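# Assemble two printed parts to match the finished sample

## Task

Join the two 3D-printed parts so the result looks like the completed assembly shown on the stand.

## Robot and tools

Robot: two arms, left_arm (the robot's own left, on the +y side) and right_arm (-y side). Base poses in the scene frame: left_arm at (-0.016, +0.258, +0.593) m, quat_wxyz (+0.666, -0.409, +0.326, -0.531); right_arm at (-0.016, -0.258, +0.593) m, quat_wxyz (+0.666, +0.409, +0.326, +0.531). Each arm ends in a parallel gripper. The fingers point along the gripper's +z axis and close along its y axis. end_effector_position is the spot between the pads, roughly 1 cm behind the tips. Joint ranges (rad), base to gripper: waist -2.880 to 2.880, shoulder 0.000 to 3.142, elbow 0.000 to 3.019 (straight at 2.964), wrist pitch -1.693 to 1.571, wrist yaw -1.571 to 1.571, wrist roll -2.094 to 2.094. The drives are cheap and have play, and the wrists are weak.

Scene frame: z = 0 is the table top, and the origin sits above the centre of the robot's foot. +x points forward over the table, +z points up, +y is toward left_arm. The table starts near x = +0.15 m and may be turned relative to the robot. Reported hand poses can be wrong by a few cm, more when the arm reaches far.

execute_actions(actions, cameras): actions is a list of actions. Each action is a list of up to 15 rows, and each row is one 1/30 s step. A short action repeats its last row until all 15 steps are used. Each row holds 14 numbers in [-1, 1]: dx, dy, dz, rx, ry, rz, opening for left_arm, then the same seven for right_arm. Send all 14 even when only one arm moves. dx..rz are offsets along the scene axes, measured from that arm's Hand target at the start of the action, not from the previous row. 1.0 equals 0.6 m or 180 degrees. rx, ry, rz together form one rotation vector, applied about the hand's position. Repeating an offset in a later action moves the arm further. Sending six zeros commands the current Hand target again. Opening is absolute: +1 is fully open (0.094 m), -1 is closed. cameras: a list of names, ["all"], [] for none, or null. By default you get all cameras for an empty actions list and none otherwise. An unknown name makes the call invalid.

move(target, speed, blend, opening_speed, grip_force, blocking, cameras): drives each gripper in a straight line toward a goal. target is one 14-number row, or a list of up to 15 rows, with the same layout and scale as above. Every row is an offset from the Hand targets at the move's start, not from the row before it. speed is in m/s, 0.002 to 4.3, default 0.25, either one value or one per target. Turning is capped at twice that value in rad/s. blend (m) rounds corners between listed targets; 0 means stop at each one. opening_speed is in units per second on the -1..+1 scale, minimum 0.2; use it for slow, gentle closing. grip_force is in newtons per pad, 10 to 50 (full), one value or one per arm. It stays set until changed, and low values make closing slow. blocking=false returns after about 0.5 s while the motion continues. A move lasts at most 10 s. It does not avoid obstacles or the other arm. Faster moves overshoot more and strike harder. Do not route a path close to an arm's own base. The result adds a "move:" line giving the ending: done means within 10 mm and 2 degrees; other endings include off_target, moving, held and fault. The line also lists limits: paced means the pose was clipped, held means steps were withheld.

wait(seconds 0-10, cameras): lets time pass while commands are held. stop(cameras): brakes a running move. zoom_image(camera, region [x0,y0,x1,y1] pixels, at most 504x504): gives a closer view of the latest image. Cameras: cam_head_left, cam_head_right, cam_bench, cam_left_wrist, cam_right_wrist, each 896x504. finished_scene(scene=1): ends the scene for good.

Reading results: "Hand target" is the last commanded pose after clipping, and the next offsets start from it. The controller limits commanded rotation to 40 degrees away from the measured orientation per step. A gripper often stops short of its target. The next command, even all zeros, asks for the target again. If it still falls short, send the remaining gap as an offset. grip_measured is the measured opening on the command scale. It reads up to about 2.5 mm wide when empty, and narrower than the part when squeezing, so it does not show the moment of contact. To release, command an opening well above grip_measured. "Tool commands" shows the current gripper commands. To keep a gripper as it is, repeat that value, because 0 is a real command. Joint velocities "within noise" means the arm is still. Joint torques include gravity and have per-arm offsets. Values 3 and 4 wrap at ±28 N m. A blocked arm keeps pushing until it is commanded back past where it stopped.

Things to avoid: dropping parts, letting go of a part while it is moving, slamming, or pressing hard into fixed or heavy objects. Anything falling off the table fails the task. Any contact or press between the two arms, including one gripper closing on the other's fingers, can fail it too. Holding a load, a stretched arm, or pushing toward an unreachable pose heats the motors. At 100 °C that arm goes limp for 30-60 s. A MOTOR HOT line warns at 85 °C but may not appear. The assembly must stay together once the robot lets go, before finished_scene is called.

Each tool is called after "Request:" as name(argument=value, ...) on one line, values as JSON.

## Session

Request:
execute_actions(actions=[])

Scene clock: 0.00 s.
left_arm: end_effector_position=(+0.3151, +0.6306, +0.1434) grip_measured=+1.000 end_effector_quat_wxyz=(+0.081, +0.700, -0.709, +0.030) | right_arm: end_effector_position=(+0.6184, -0.5797, +0.1810) grip_measured=+1.000 end_effector_quat_wxyz=(-0.467, +0.251, -0.829, +0.179)
Joint positions: left_arm=[2.191 1.744 1.223 -0.214 0.636 -0.921 0.094] | right_arm=[-1.921 1.811 1.29 1.151 -0.422 -0.532 0.094]
Joint velocities: within noise
Joint torques (N m): no reading
Heat: left arm: hottest waist 23 °C; right arm: hottest elbow 22 °C.
Hand target: left_arm +0.3256, +0.6431, +0.1510; +0.065, +0.698, -0.713, +0.026 | right_arm +0.6250, -0.5853, +0.1878; +0.474, -0.251, +0.823, -0.187
Tool commands: left_gripper/opening=+1.0 right_gripper/opening=+1.0

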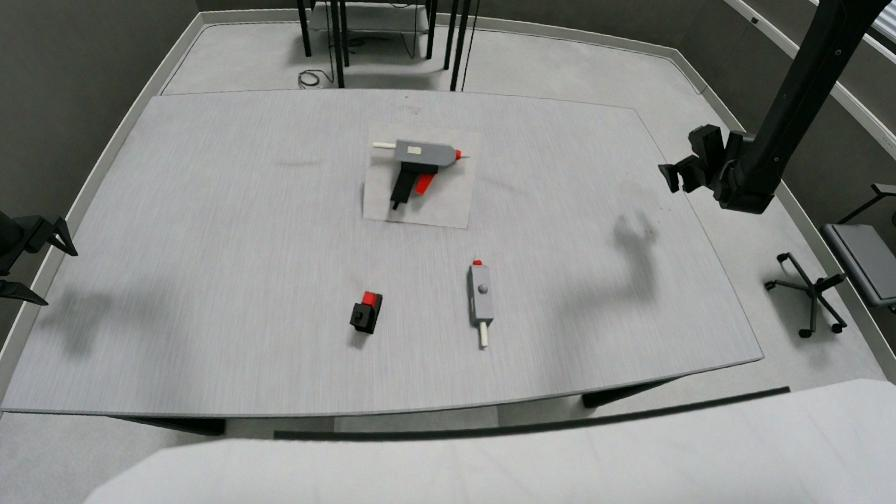

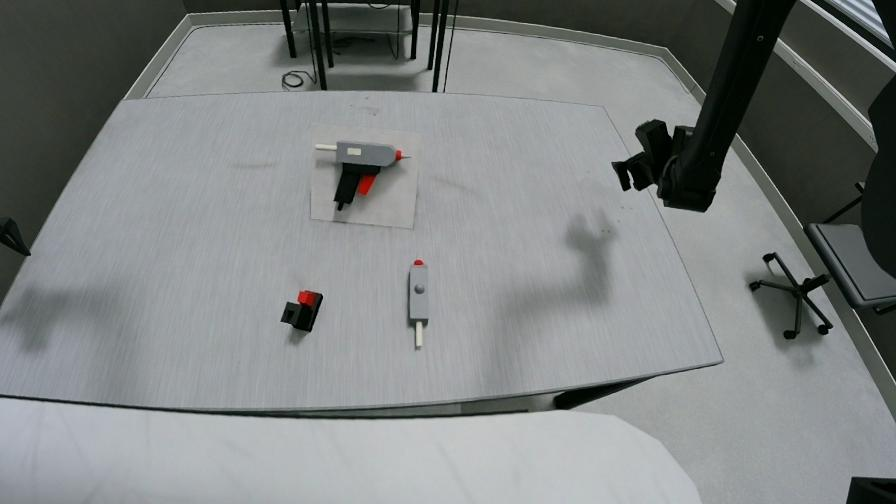

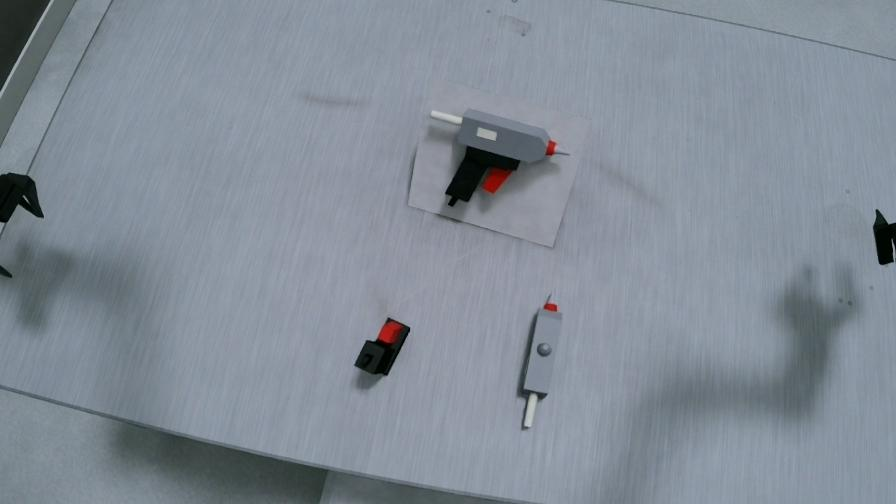

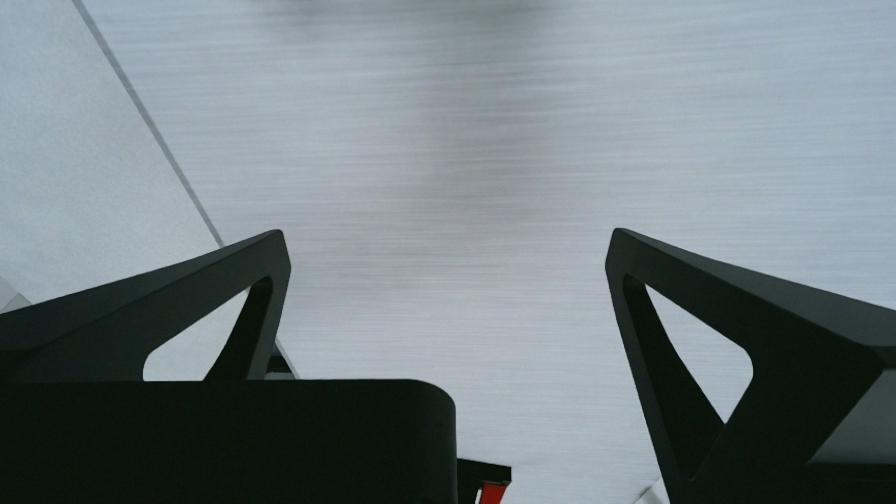

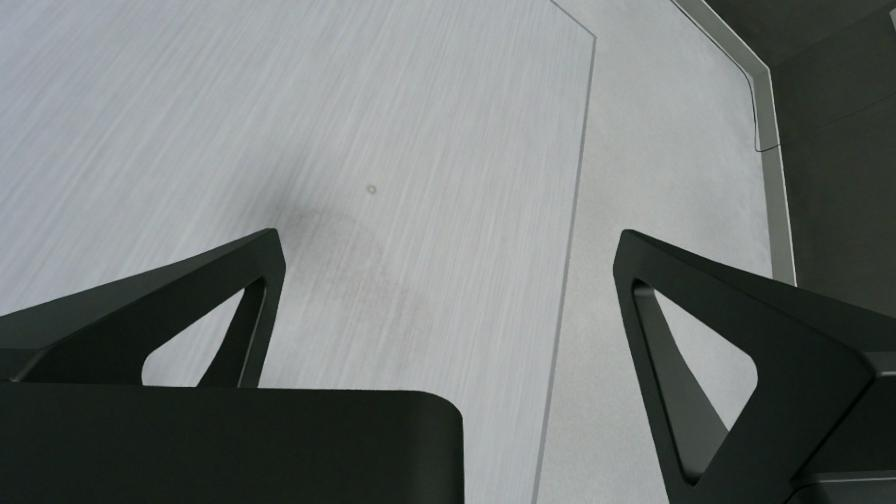

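Request:
zoom_image(camera="cam_bench", region=[340, 280, 580, 440])

Request:
zoom_image(camera="cam_bench", region=[400, 80, 600, 250])

Request:
zoom_image(camera="cam_head_left", region=[330, 250, 510, 360])

Request:
zoom_image(camera="cam_head_left", region=[350, 120, 490, 230])

Request:
zoom_image(camera="cam_head_right", region=[260, 250, 450, 360])

Scaled by 2.100 from the camera's 896x504 image, which has a finer 1280x720 frame.

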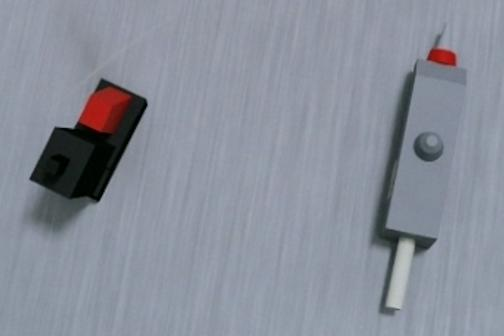

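Scaled by 2.520 from the camera's 896x504 image, which has a finer 1280x720 frame.

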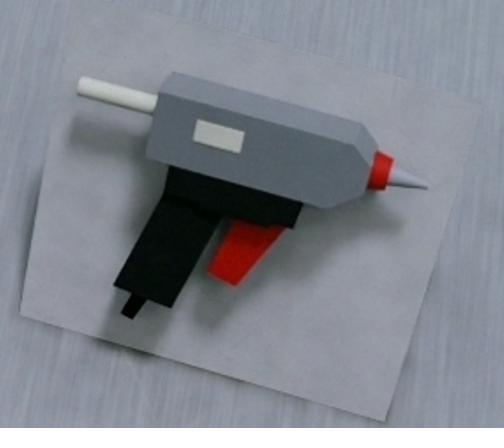

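Scaled by 2.800 from the camera's 896x504 image, which has a finer 1280x720 frame.

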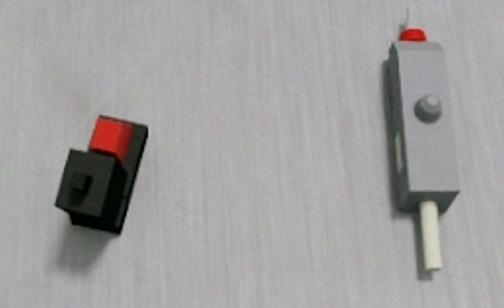

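Scaled by 3.600 from the camera's 896x504 image, which has a finer 1280x720 frame.

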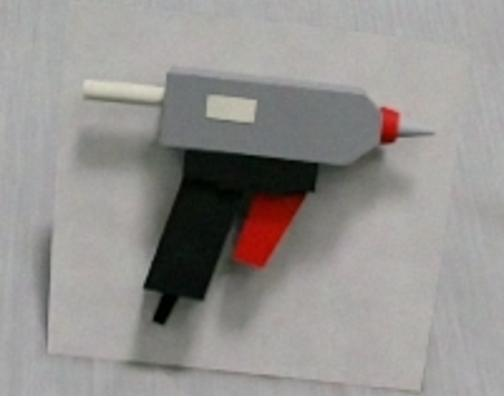

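Scaled by 2.653 from the camera's 896x504 image, which has a finer 1280x720 frame.

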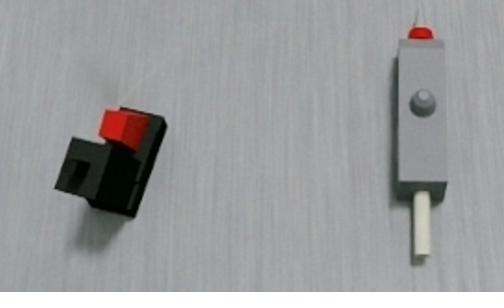

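Request:
move(target=[-0.009,-0.858,0.082,0.0143,-0.0487,-0.553,1,0,0,0,0,0,0,1], speed=0.3, cameras=["all"])

Scene clock: 8.03 s.
left_arm: end_effector_position=(+0.3114, +0.1305, +0.1973) grip_measured=+1.000 end_effector_quat_wxyz=(-0.014, +0.092, +0.996, +0.001) | right_arm: end_effector_position=(+0.6184, -0.5797, +0.1810) grip_measured=+1.000 end_effector_quat_wxyz=(-0.467, +0.251, -0.829, +0.179)
Joint positions: left_arm=[1.031 1.584 0.657 0.361 -0.48 0.128 0.094] | right_arm=[-1.921 1.811 1.29 1.151 -0.422 -0.532 0.094]
Joint torques (N m): left_arm=[-5.89 -9.64 -1.66 1.28 -0.19 0.01] | right_arm=[-7.94 -14.62 1.61 1.57 -0.02 0.03]
Heat: left arm: hottest waist 23 °C; right arm: hottest elbow 22 °C.
Hand target: left_arm +0.3202, +0.1283, +0.2002; +0.000, +0.095, +0.995, +0.000 | right_arm +0.6250, -0.5853, +0.1878; +0.474, -0.251, +0.823, -0.187
Off the commanded pose: left_arm 0.009 m, 2 deg | right_arm 0.011 m, 1 deg.
move: off_target (right_arm)
camera_calibration:
cam_left_wrist: T_world_to_cam=[[-0.202734, -0.979208, 0.0071124, 0.191449], [-0.799969, 0.169805, 0.575513, 0.122331], [-0.564755, 0.110987, -0.817761, 0.445584], [0, 0, 0, 1]] pos_world=[0.38832, 0.117243, 0.292617]

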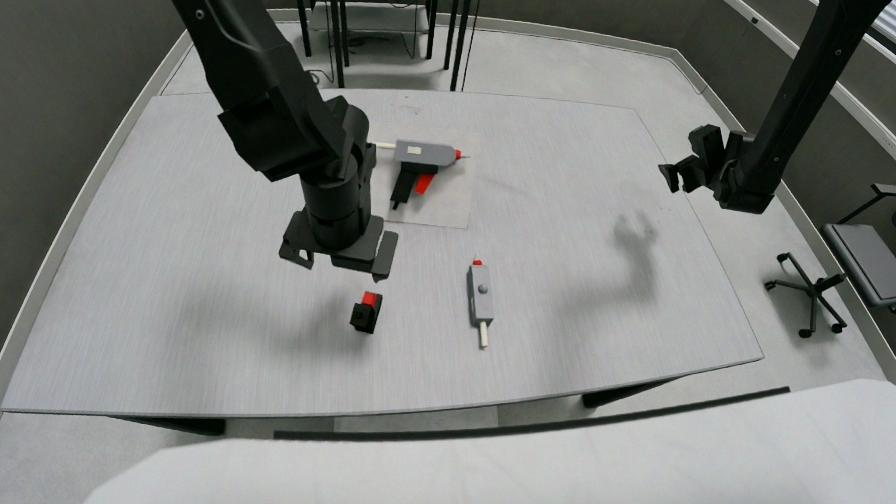

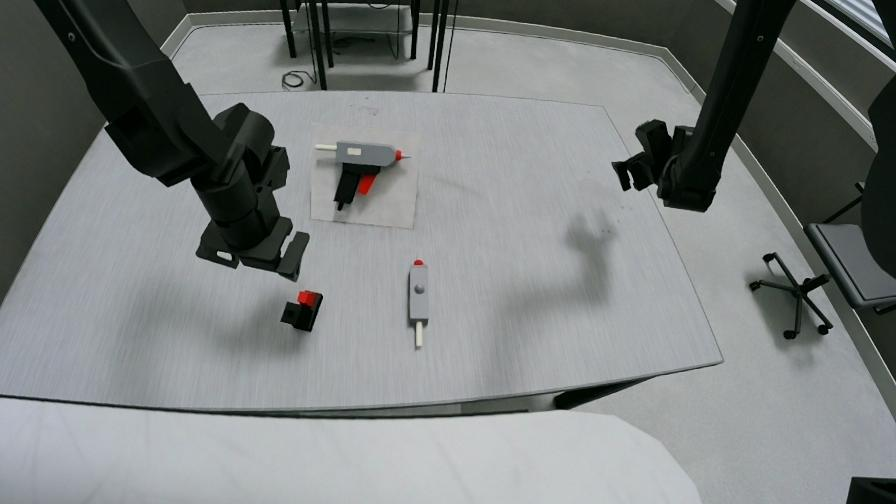

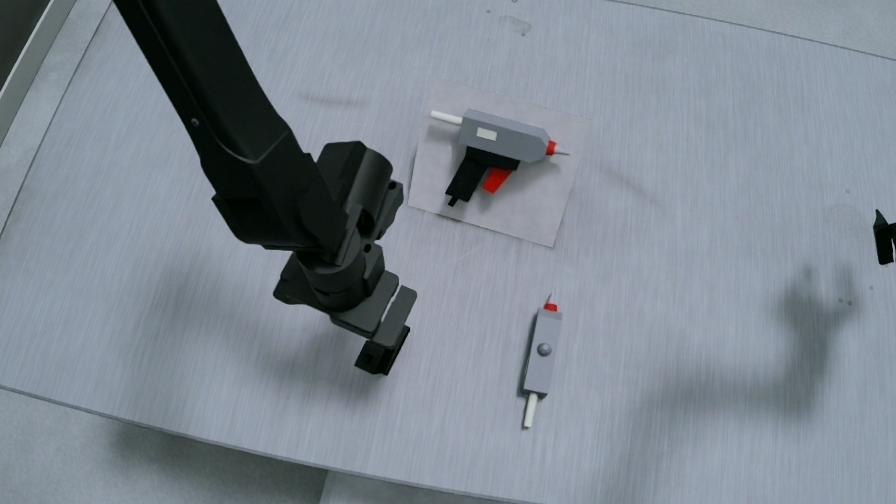

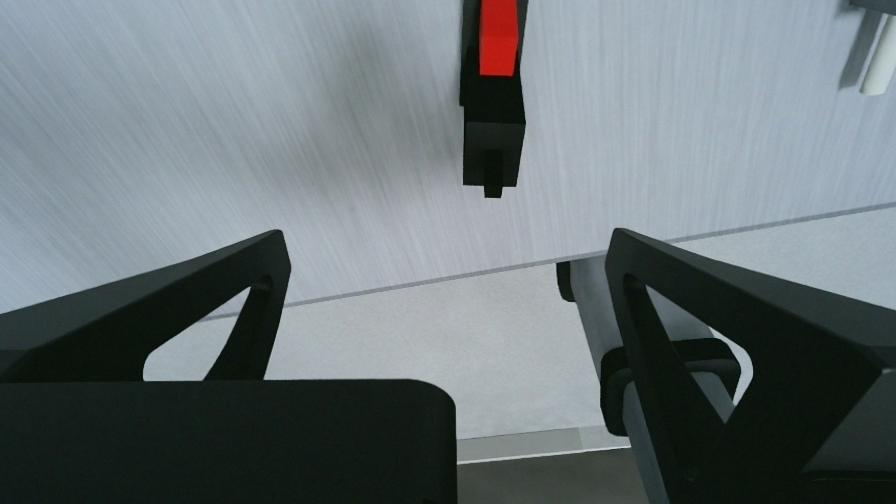

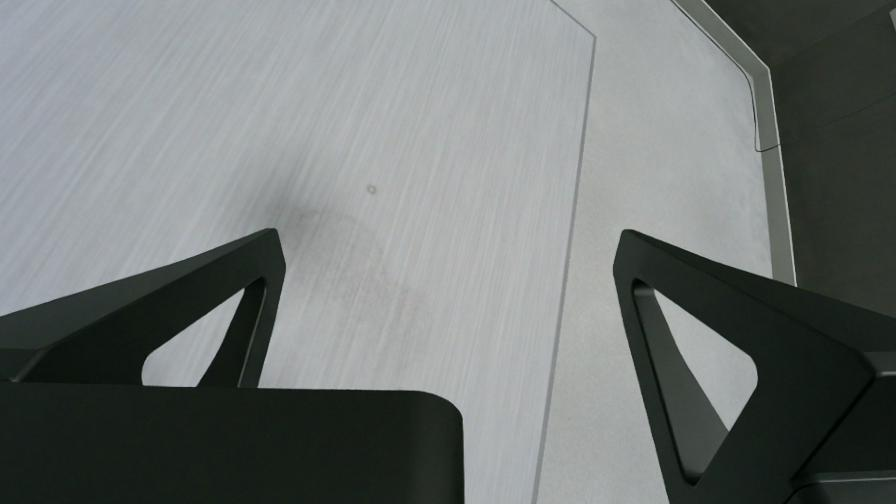

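Request:
move(target=[-0.023,-0.034,-0.133,0,0,0,1,0,0,0,0,0,0,1], speed=0.2, cameras=["all"])

Request:
zoom_image(camera="cam_head_left", region=[280, 220, 480, 350])

Request:
zoom_image(camera="cam_left_wrist", region=[200, 0, 704, 400])

Scene clock: 10.93 s.
left_arm: end_effector_position=(+0.2906, +0.1080, +0.1157) grip_measured=+1.000 end_effector_quat_wxyz=(-0.019, +0.094, +0.995, -0.001) | right_arm: end_effector_position=(+0.6184, -0.5797, +0.1810) grip_measured=+1.000 end_effector_quat_wxyz=(-0.467, +0.251, -0.829, +0.179)
Joint positions: left_arm=[1.07 1.857 0.815 0.476 -0.444 0.151 0.094] | right_arm=[-1.921 1.811 1.29 1.151 -0.422 -0.532 0.094]
Joint torques (N m): left_arm=[-6.59 -10.7 -2.4 1.28 0.02 0.03] | right_arm=[-8 -14.68 1.63 1.57 -0.02 0.03]
Heat: left arm: hottest waist 23 °C; right arm: hottest elbow 22 °C.
Hand target: left_arm +0.3064, +0.1079, +0.1204; +0.000, +0.095, +0.995, +0.000 | right_arm +0.6250, -0.5853, +0.1878; +0.474, -0.251, +0.823, -0.187
Off the commanded pose: left_arm 0.016 m, 2 deg | right_arm 0.011 m, 1 deg.
move: off_target (left_arm, right_arm)
camera_calibration:
cam_left_wrist: T_world_to_cam=[[-0.207039, -0.978264, 0.0116155, 0.166512], [-0.793785, 0.174912, 0.582504, 0.153353], [-0.571874, 0.111381, -0.812745, 0.371066], [0, 0, 0, 1]] pos_world=[0.368406, 0.0947399, 0.210319]

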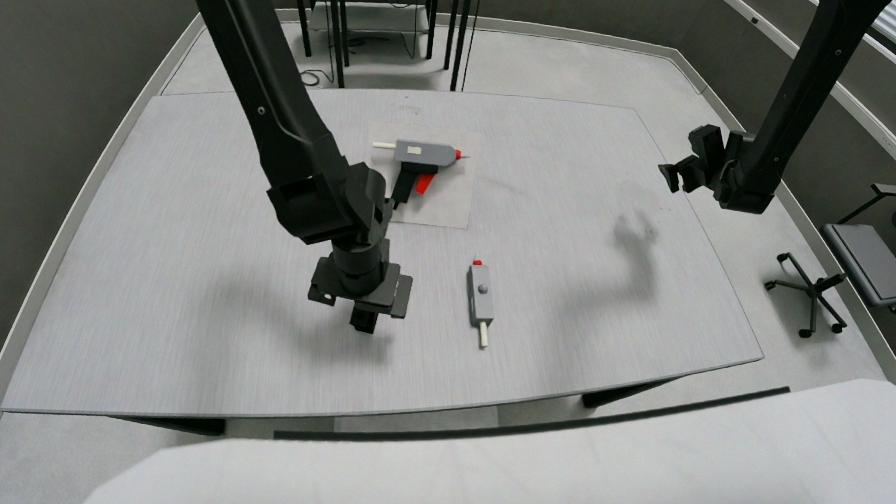

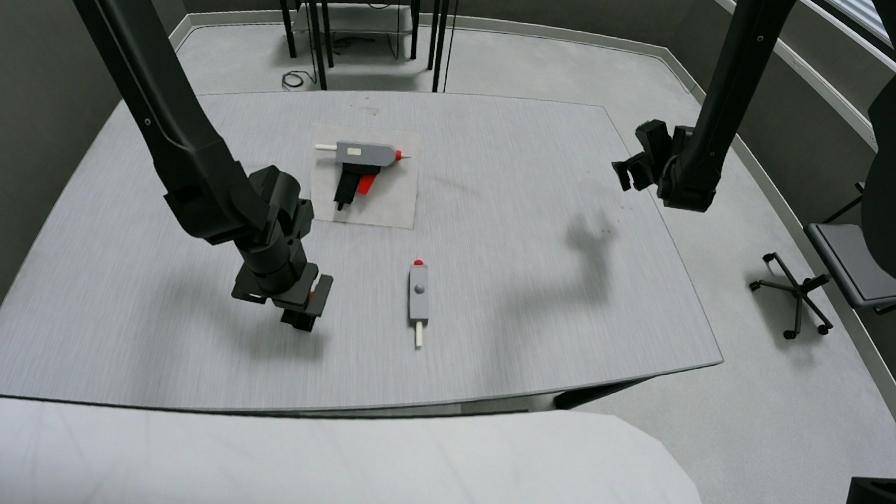

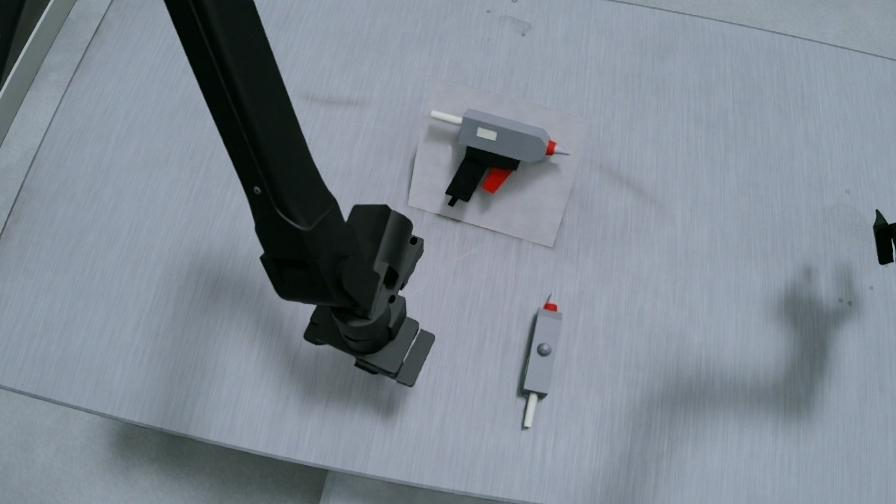

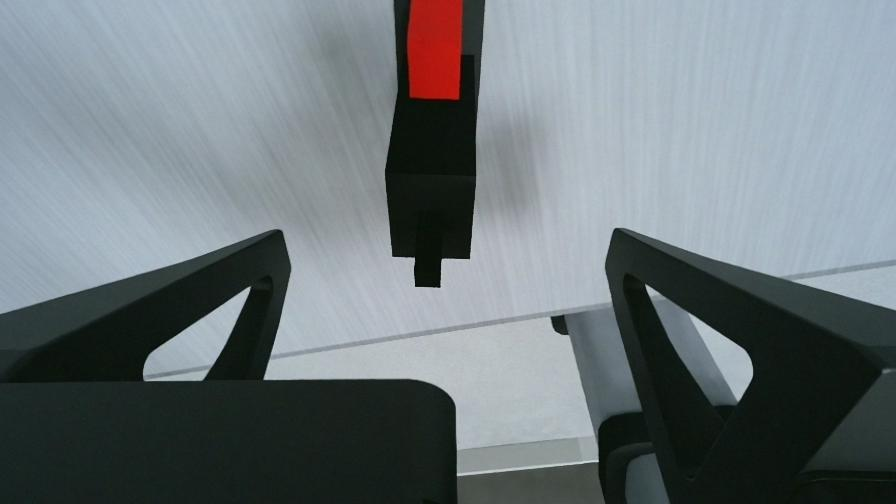

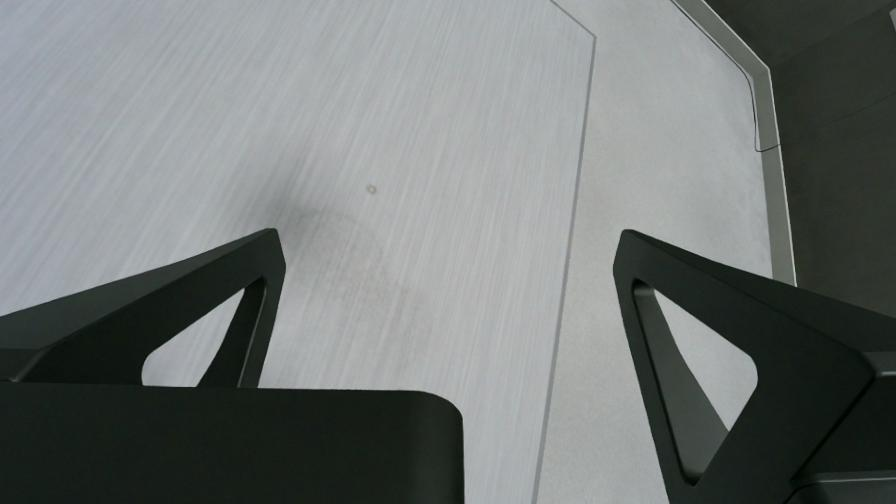

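Scaled by 2.520 from the camera's 896x504 image, which has a finer 1280x720 frame.

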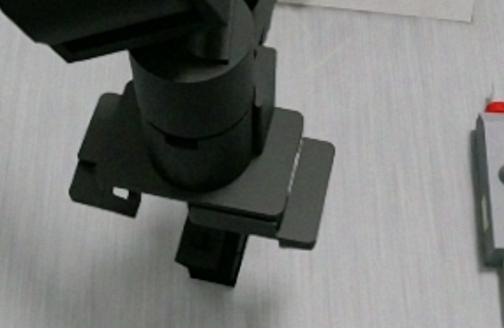

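Scaled by 1.000.

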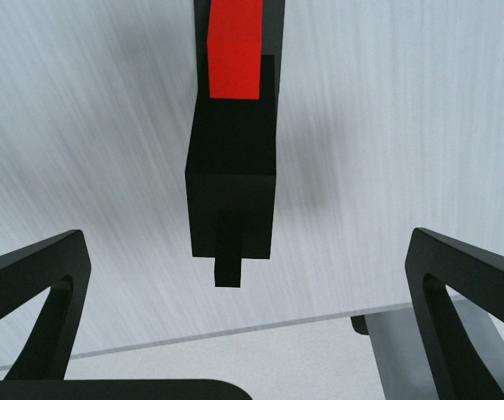

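Request:
move(target=[0.0127,0.0093,-0.06,0,0,0,1,0,0,0,0,0,0,1], speed=0.15, cameras=["all"])

Request:
zoom_image(camera="cam_bench", region=[280, 280, 480, 440])

Scene clock: 13.10 s.
left_arm: end_effector_position=(+0.3078, +0.1157, +0.0816) grip_measured=+1.000 end_effector_quat_wxyz=(-0.009, +0.088, +0.996, +0.002) | right_arm: end_effector_position=(+0.6184, -0.5797, +0.1810) grip_measured=+1.000 end_effector_quat_wxyz=(-0.467, +0.251, -0.829, +0.179)
Joint positions: left_arm=[1.114 1.914 0.904 0.476 -0.409 0.174 0.094] | right_arm=[-1.921 1.811 1.29 1.151 -0.422 -0.532 0.094]
Joint torques (N m): left_arm=[-6.65 -9.82 -2.44 0.95 0.03 0.03] | right_arm=[-8 -14.68 1.61 1.55 -0.02 0.03]
Heat: left arm: hottest waist 23 °C; right arm: hottest elbow 22 °C.
Hand target: left_arm +0.3140, +0.1135, +0.0844; +0.000, +0.095, +0.995, +0.000 | right_arm +0.6250, -0.5853, +0.1878; +0.474, -0.251, +0.823, -0.187
Off the commanded pose: left_arm 0.007 m, 1 deg | right_arm 0.011 m, 1 deg.
move: off_target (right_arm)
camera_calibration:
cam_left_wrist: T_world_to_cam=[[-0.196064, -0.980578, 0.00517622, 0.175371], [-0.807095, 0.16437, 0.567081, 0.19202], [-0.556918, 0.107006, -0.823646, 0.349189], [0, 0, 0, 1]] pos_world=[0.383832, 0.103038, 0.177809]

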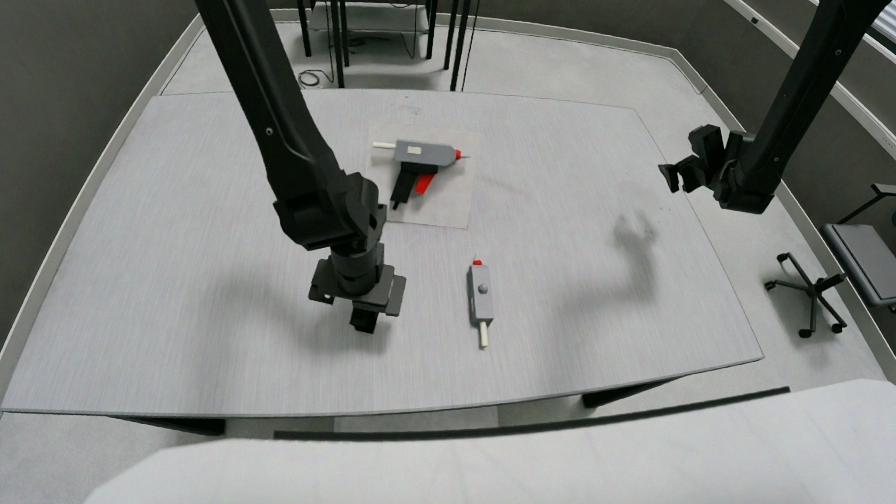

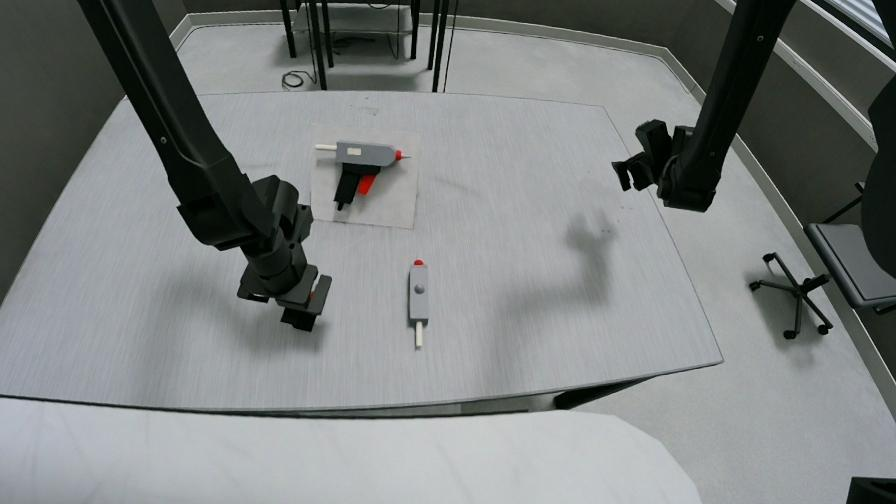

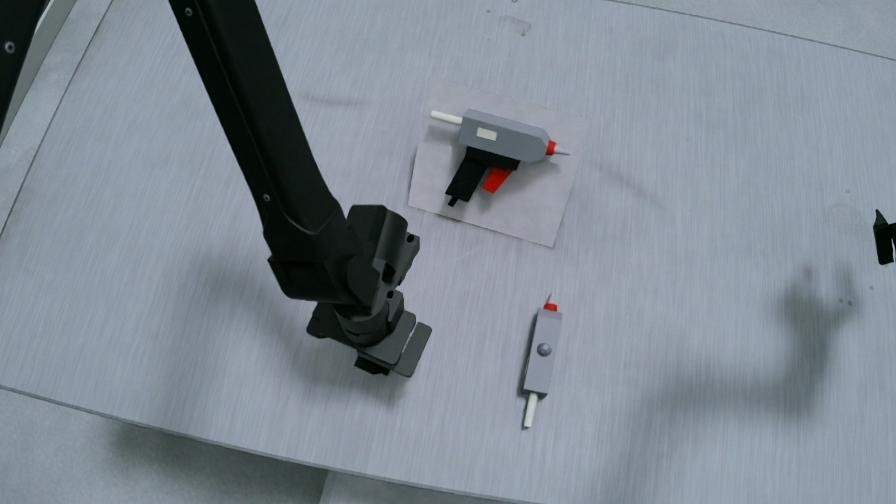

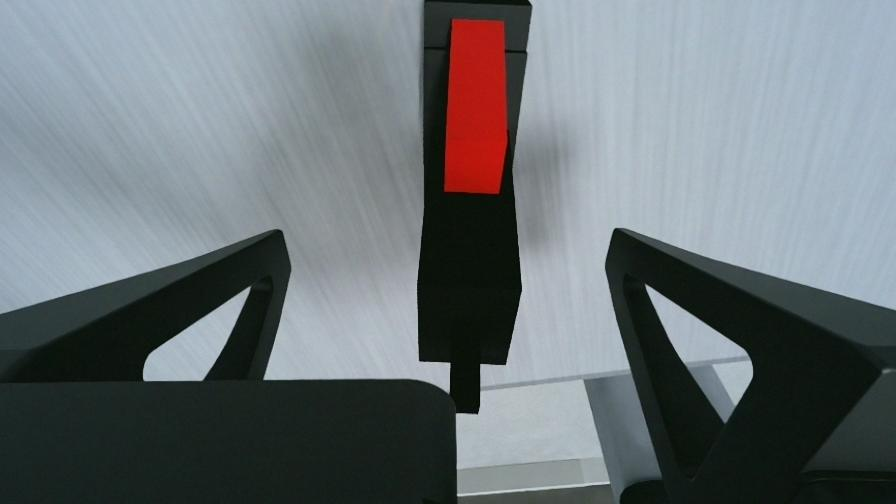

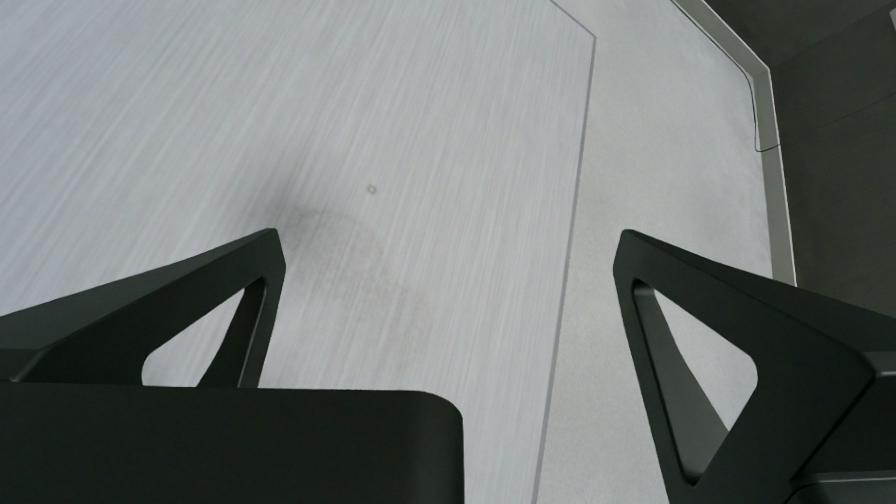

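Scaled by 2.520 from the camera's 896x504 image, which has a finer 1280x720 frame.

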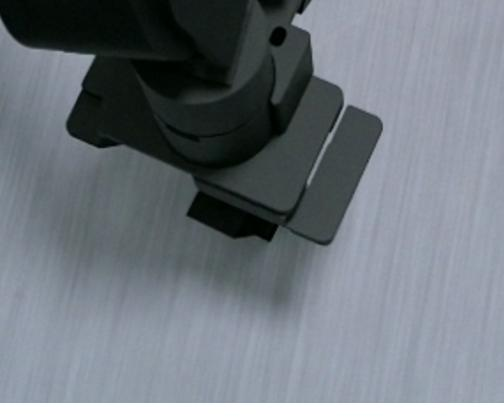

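Request:
move(target=[-0.0167,-0.0045,-0.065,0,0,0,1,0,0,0,0,0,0,1], speed=0.12, cameras=["all"])

Request:
zoom_image(camera="cam_head_left", region=[280, 240, 480, 370])

Scene clock: 14.83 s.
left_arm: end_effector_position=(+0.2910, +0.1121, +0.0427) grip_measured=+1.000 end_effector_quat_wxyz=(-0.017, +0.092, +0.996, +0.002) | right_arm: end_effector_position=(+0.6184, -0.5797, +0.1810) grip_measured=+1.000 end_effector_quat_wxyz=(-0.467, +0.251, -0.829, +0.179)
Joint positions: left_arm=[1.137 2.028 0.985 0.498 -0.392 0.188 0.094] | right_arm=[-1.921 1.811 1.29 1.151 -0.422 -0.532 0.094]
Joint torques (N m): left_arm=[-6.48 -9.52 -2.58 1.26 0.04 0.02] | right_arm=[-7.94 -14.56 1.59 1.58 -0.03 0.03]
Heat: left arm: hottest waist 23 °C; right arm: hottest elbow 22 °C.
Hand target: left_arm +0.3040, +0.1108, +0.0454; +0.000, +0.095, +0.995, +0.000 | right_arm +0.6250, -0.5853, +0.1878; +0.474, -0.251, +0.823, -0.187
Off the commanded pose: left_arm 0.013 m, 2 deg | right_arm 0.011 m, 1 deg.
move: off_target (left_arm, right_arm)
camera_calibration:
cam_left_wrist: T_world_to_cam=[[-0.202936, -0.979177, 0.00539237, 0.170595], [-0.797591, 0.168492, 0.579188, 0.197373], [-0.568036, 0.113237, -0.815176, 0.310312], [0, 0, 0, 1]] pos_world=[0.368311, 0.0986484, 0.137723]

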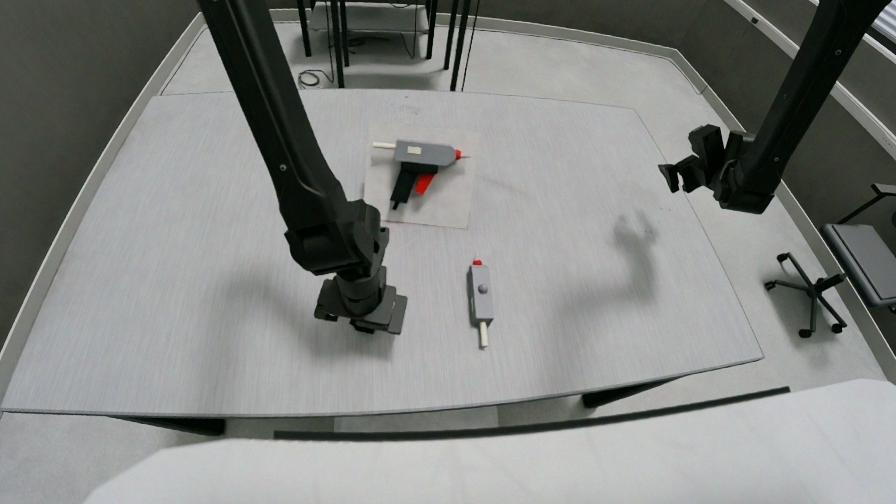

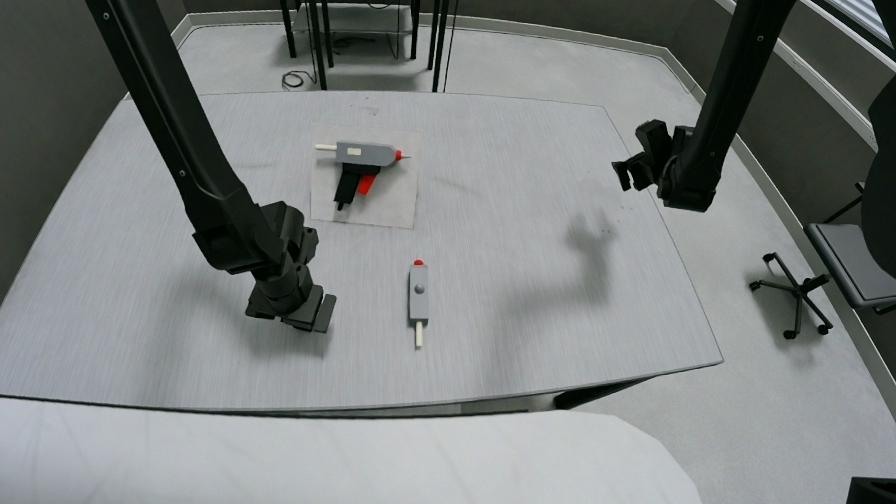

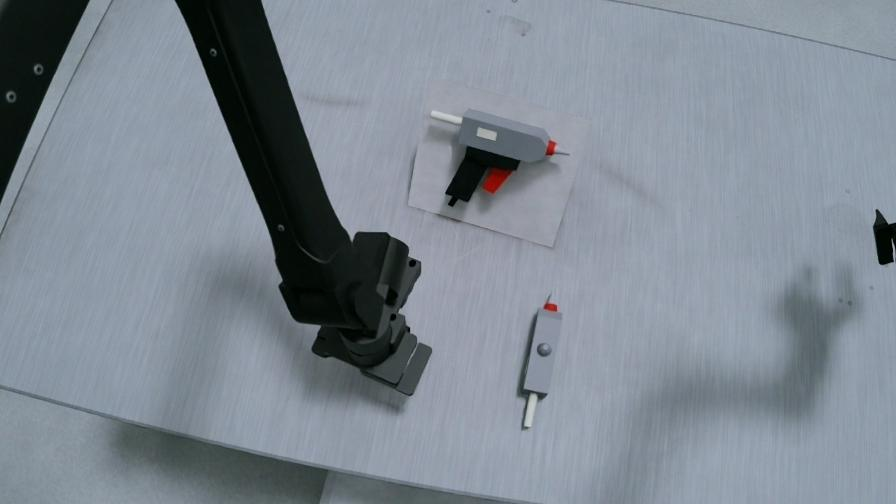

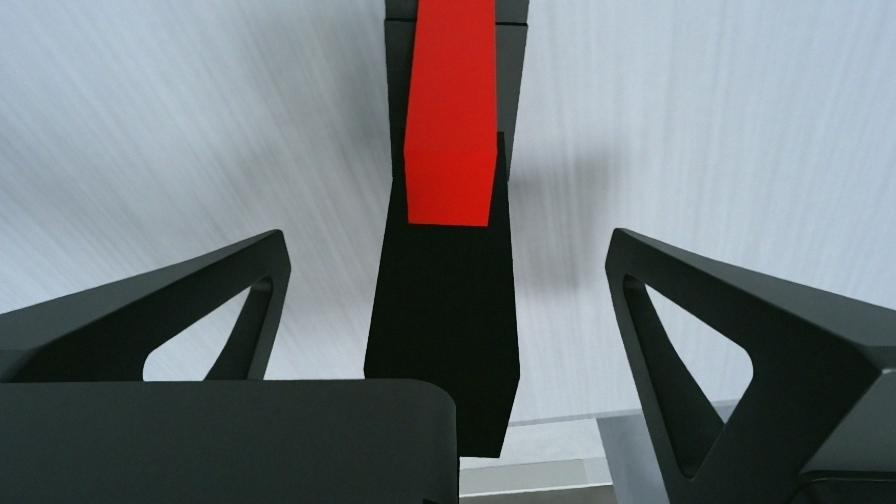

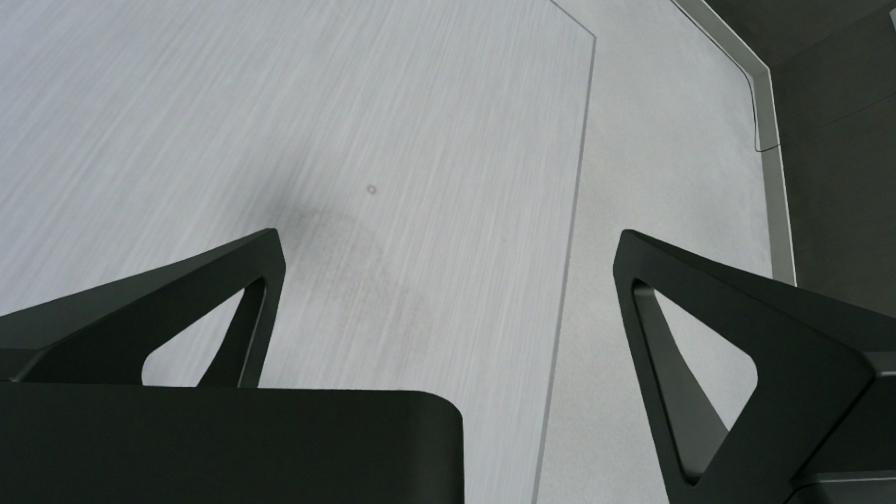

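Scaled by 2.520 from the camera's 896x504 image, which has a finer 1280x720 frame.

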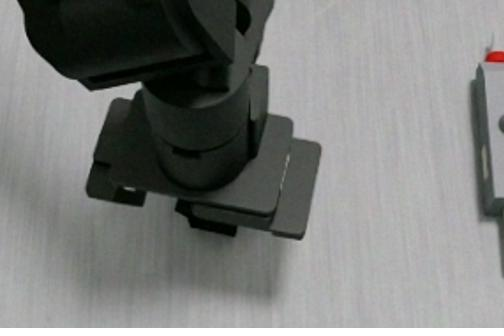

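Request:
move(target=[0.008,0,0,0,0,0,-1,0,0,0,0,0,0,1], speed=0.1, opening_speed=0.7, cameras=["all"])

Scene clock: 18.63 s.
left_arm: end_effector_position=(+0.2937, +0.1117, +0.0424) grip_measured=-0.421 end_effector_quat_wxyz=(-0.014, +0.092, +0.996, +0.002) | right_arm: end_effector_position=(+0.6184, -0.5797, +0.1810) grip_measured=+1.000 end_effector_quat_wxyz=(-0.467, +0.251, -0.829, +0.179)
Joint positions: left_arm=[1.137 2.026 0.988 0.498 -0.391 0.19 0.027] | right_arm=[-1.921 1.811 1.29 1.151 -0.422 -0.532 0.094]
Joint torques (N m): left_arm=[-6.59 -10.87 -2.3 0.79 0.02 -0.02] | right_arm=[-7.94 -14.62 1.59 1.57 -0.03 0.03]
Heat: left arm: hottest waist 23 °C; right arm: hottest elbow 22 °C.
Hand target: left_arm +0.3088, +0.1108, +0.0454; +0.000, +0.095, +0.995, +0.000 | right_arm +0.6250, -0.5853, +0.1878; +0.474, -0.251, +0.823, -0.187
Off the commanded pose: left_arm 0.015 m, 2 deg | right_arm 0.011 m, 1 deg.
move: off_target (left_arm, right_arm)
camera_calibration:
cam_left_wrist: T_world_to_cam=[[-0.202799, -0.979202, 0.00602691, 0.170729], [-0.800043, 0.169237, 0.575578, 0.200584], [-0.564627, 0.111905, -0.817725, 0.310861], [0, 0, 0, 1]] pos_world=[0.37062, 0.0984449, 0.137718]

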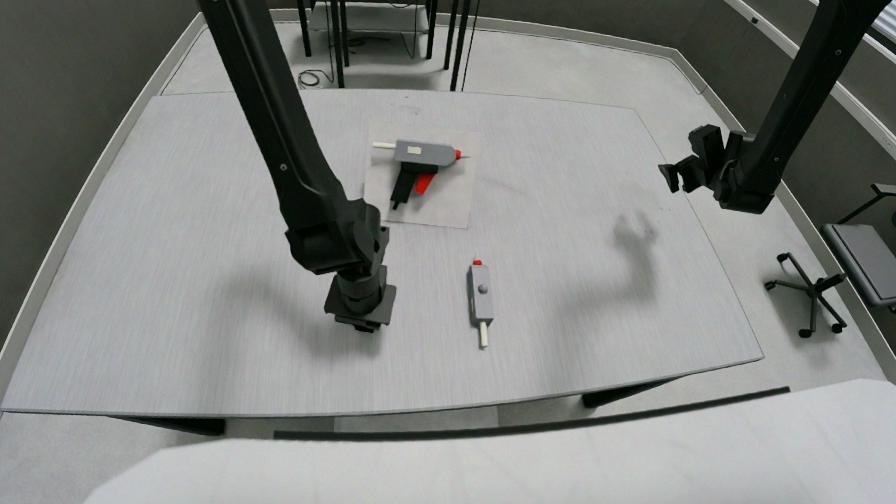

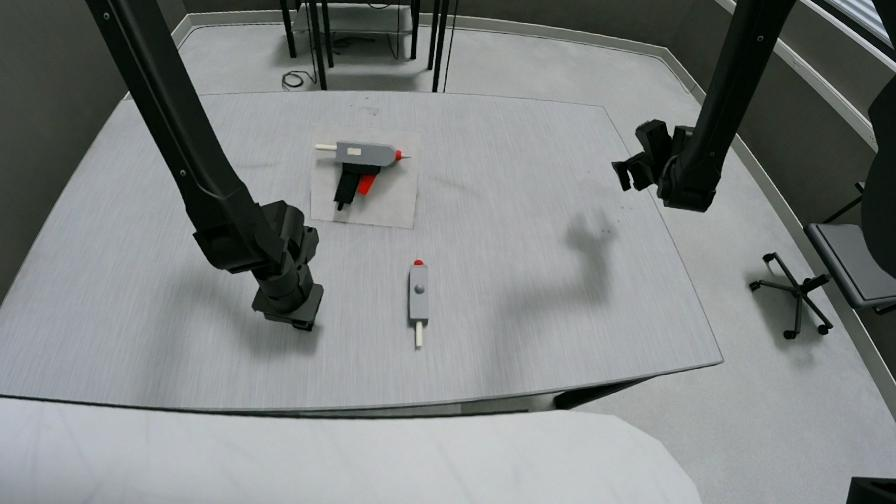

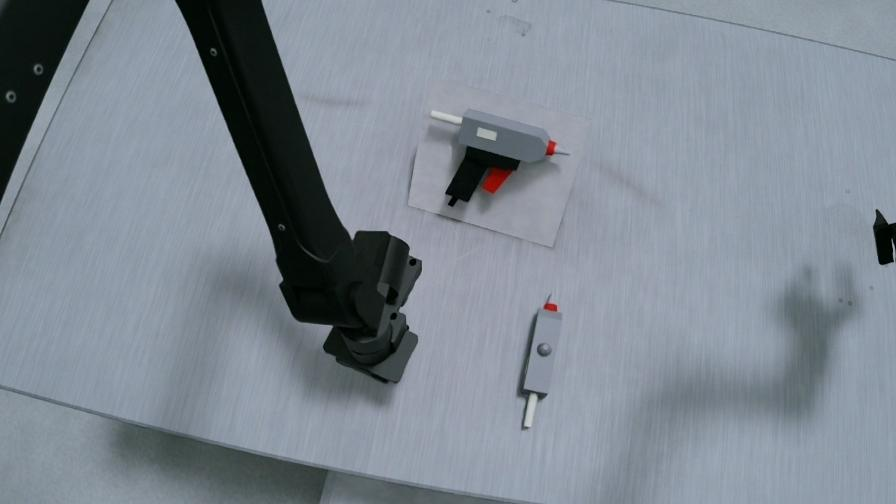

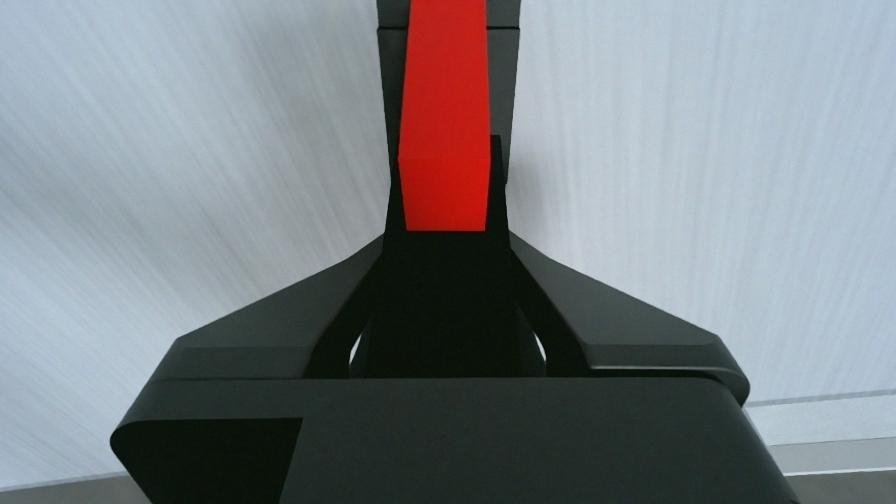

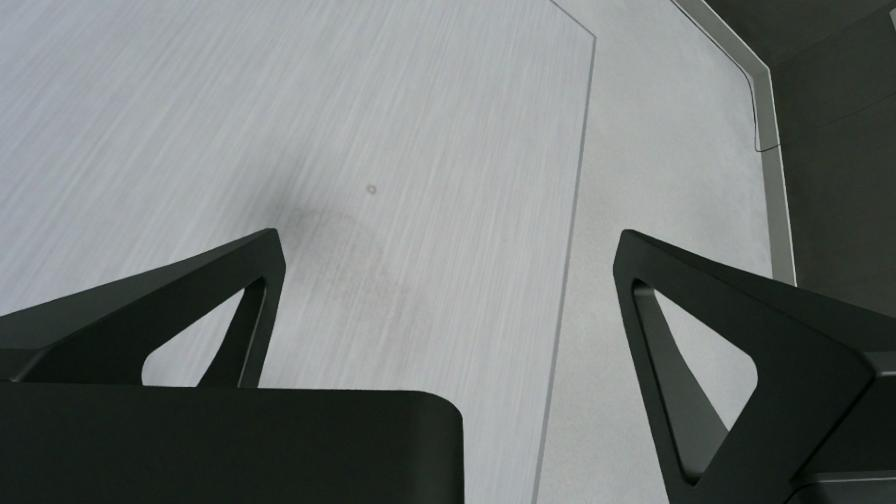

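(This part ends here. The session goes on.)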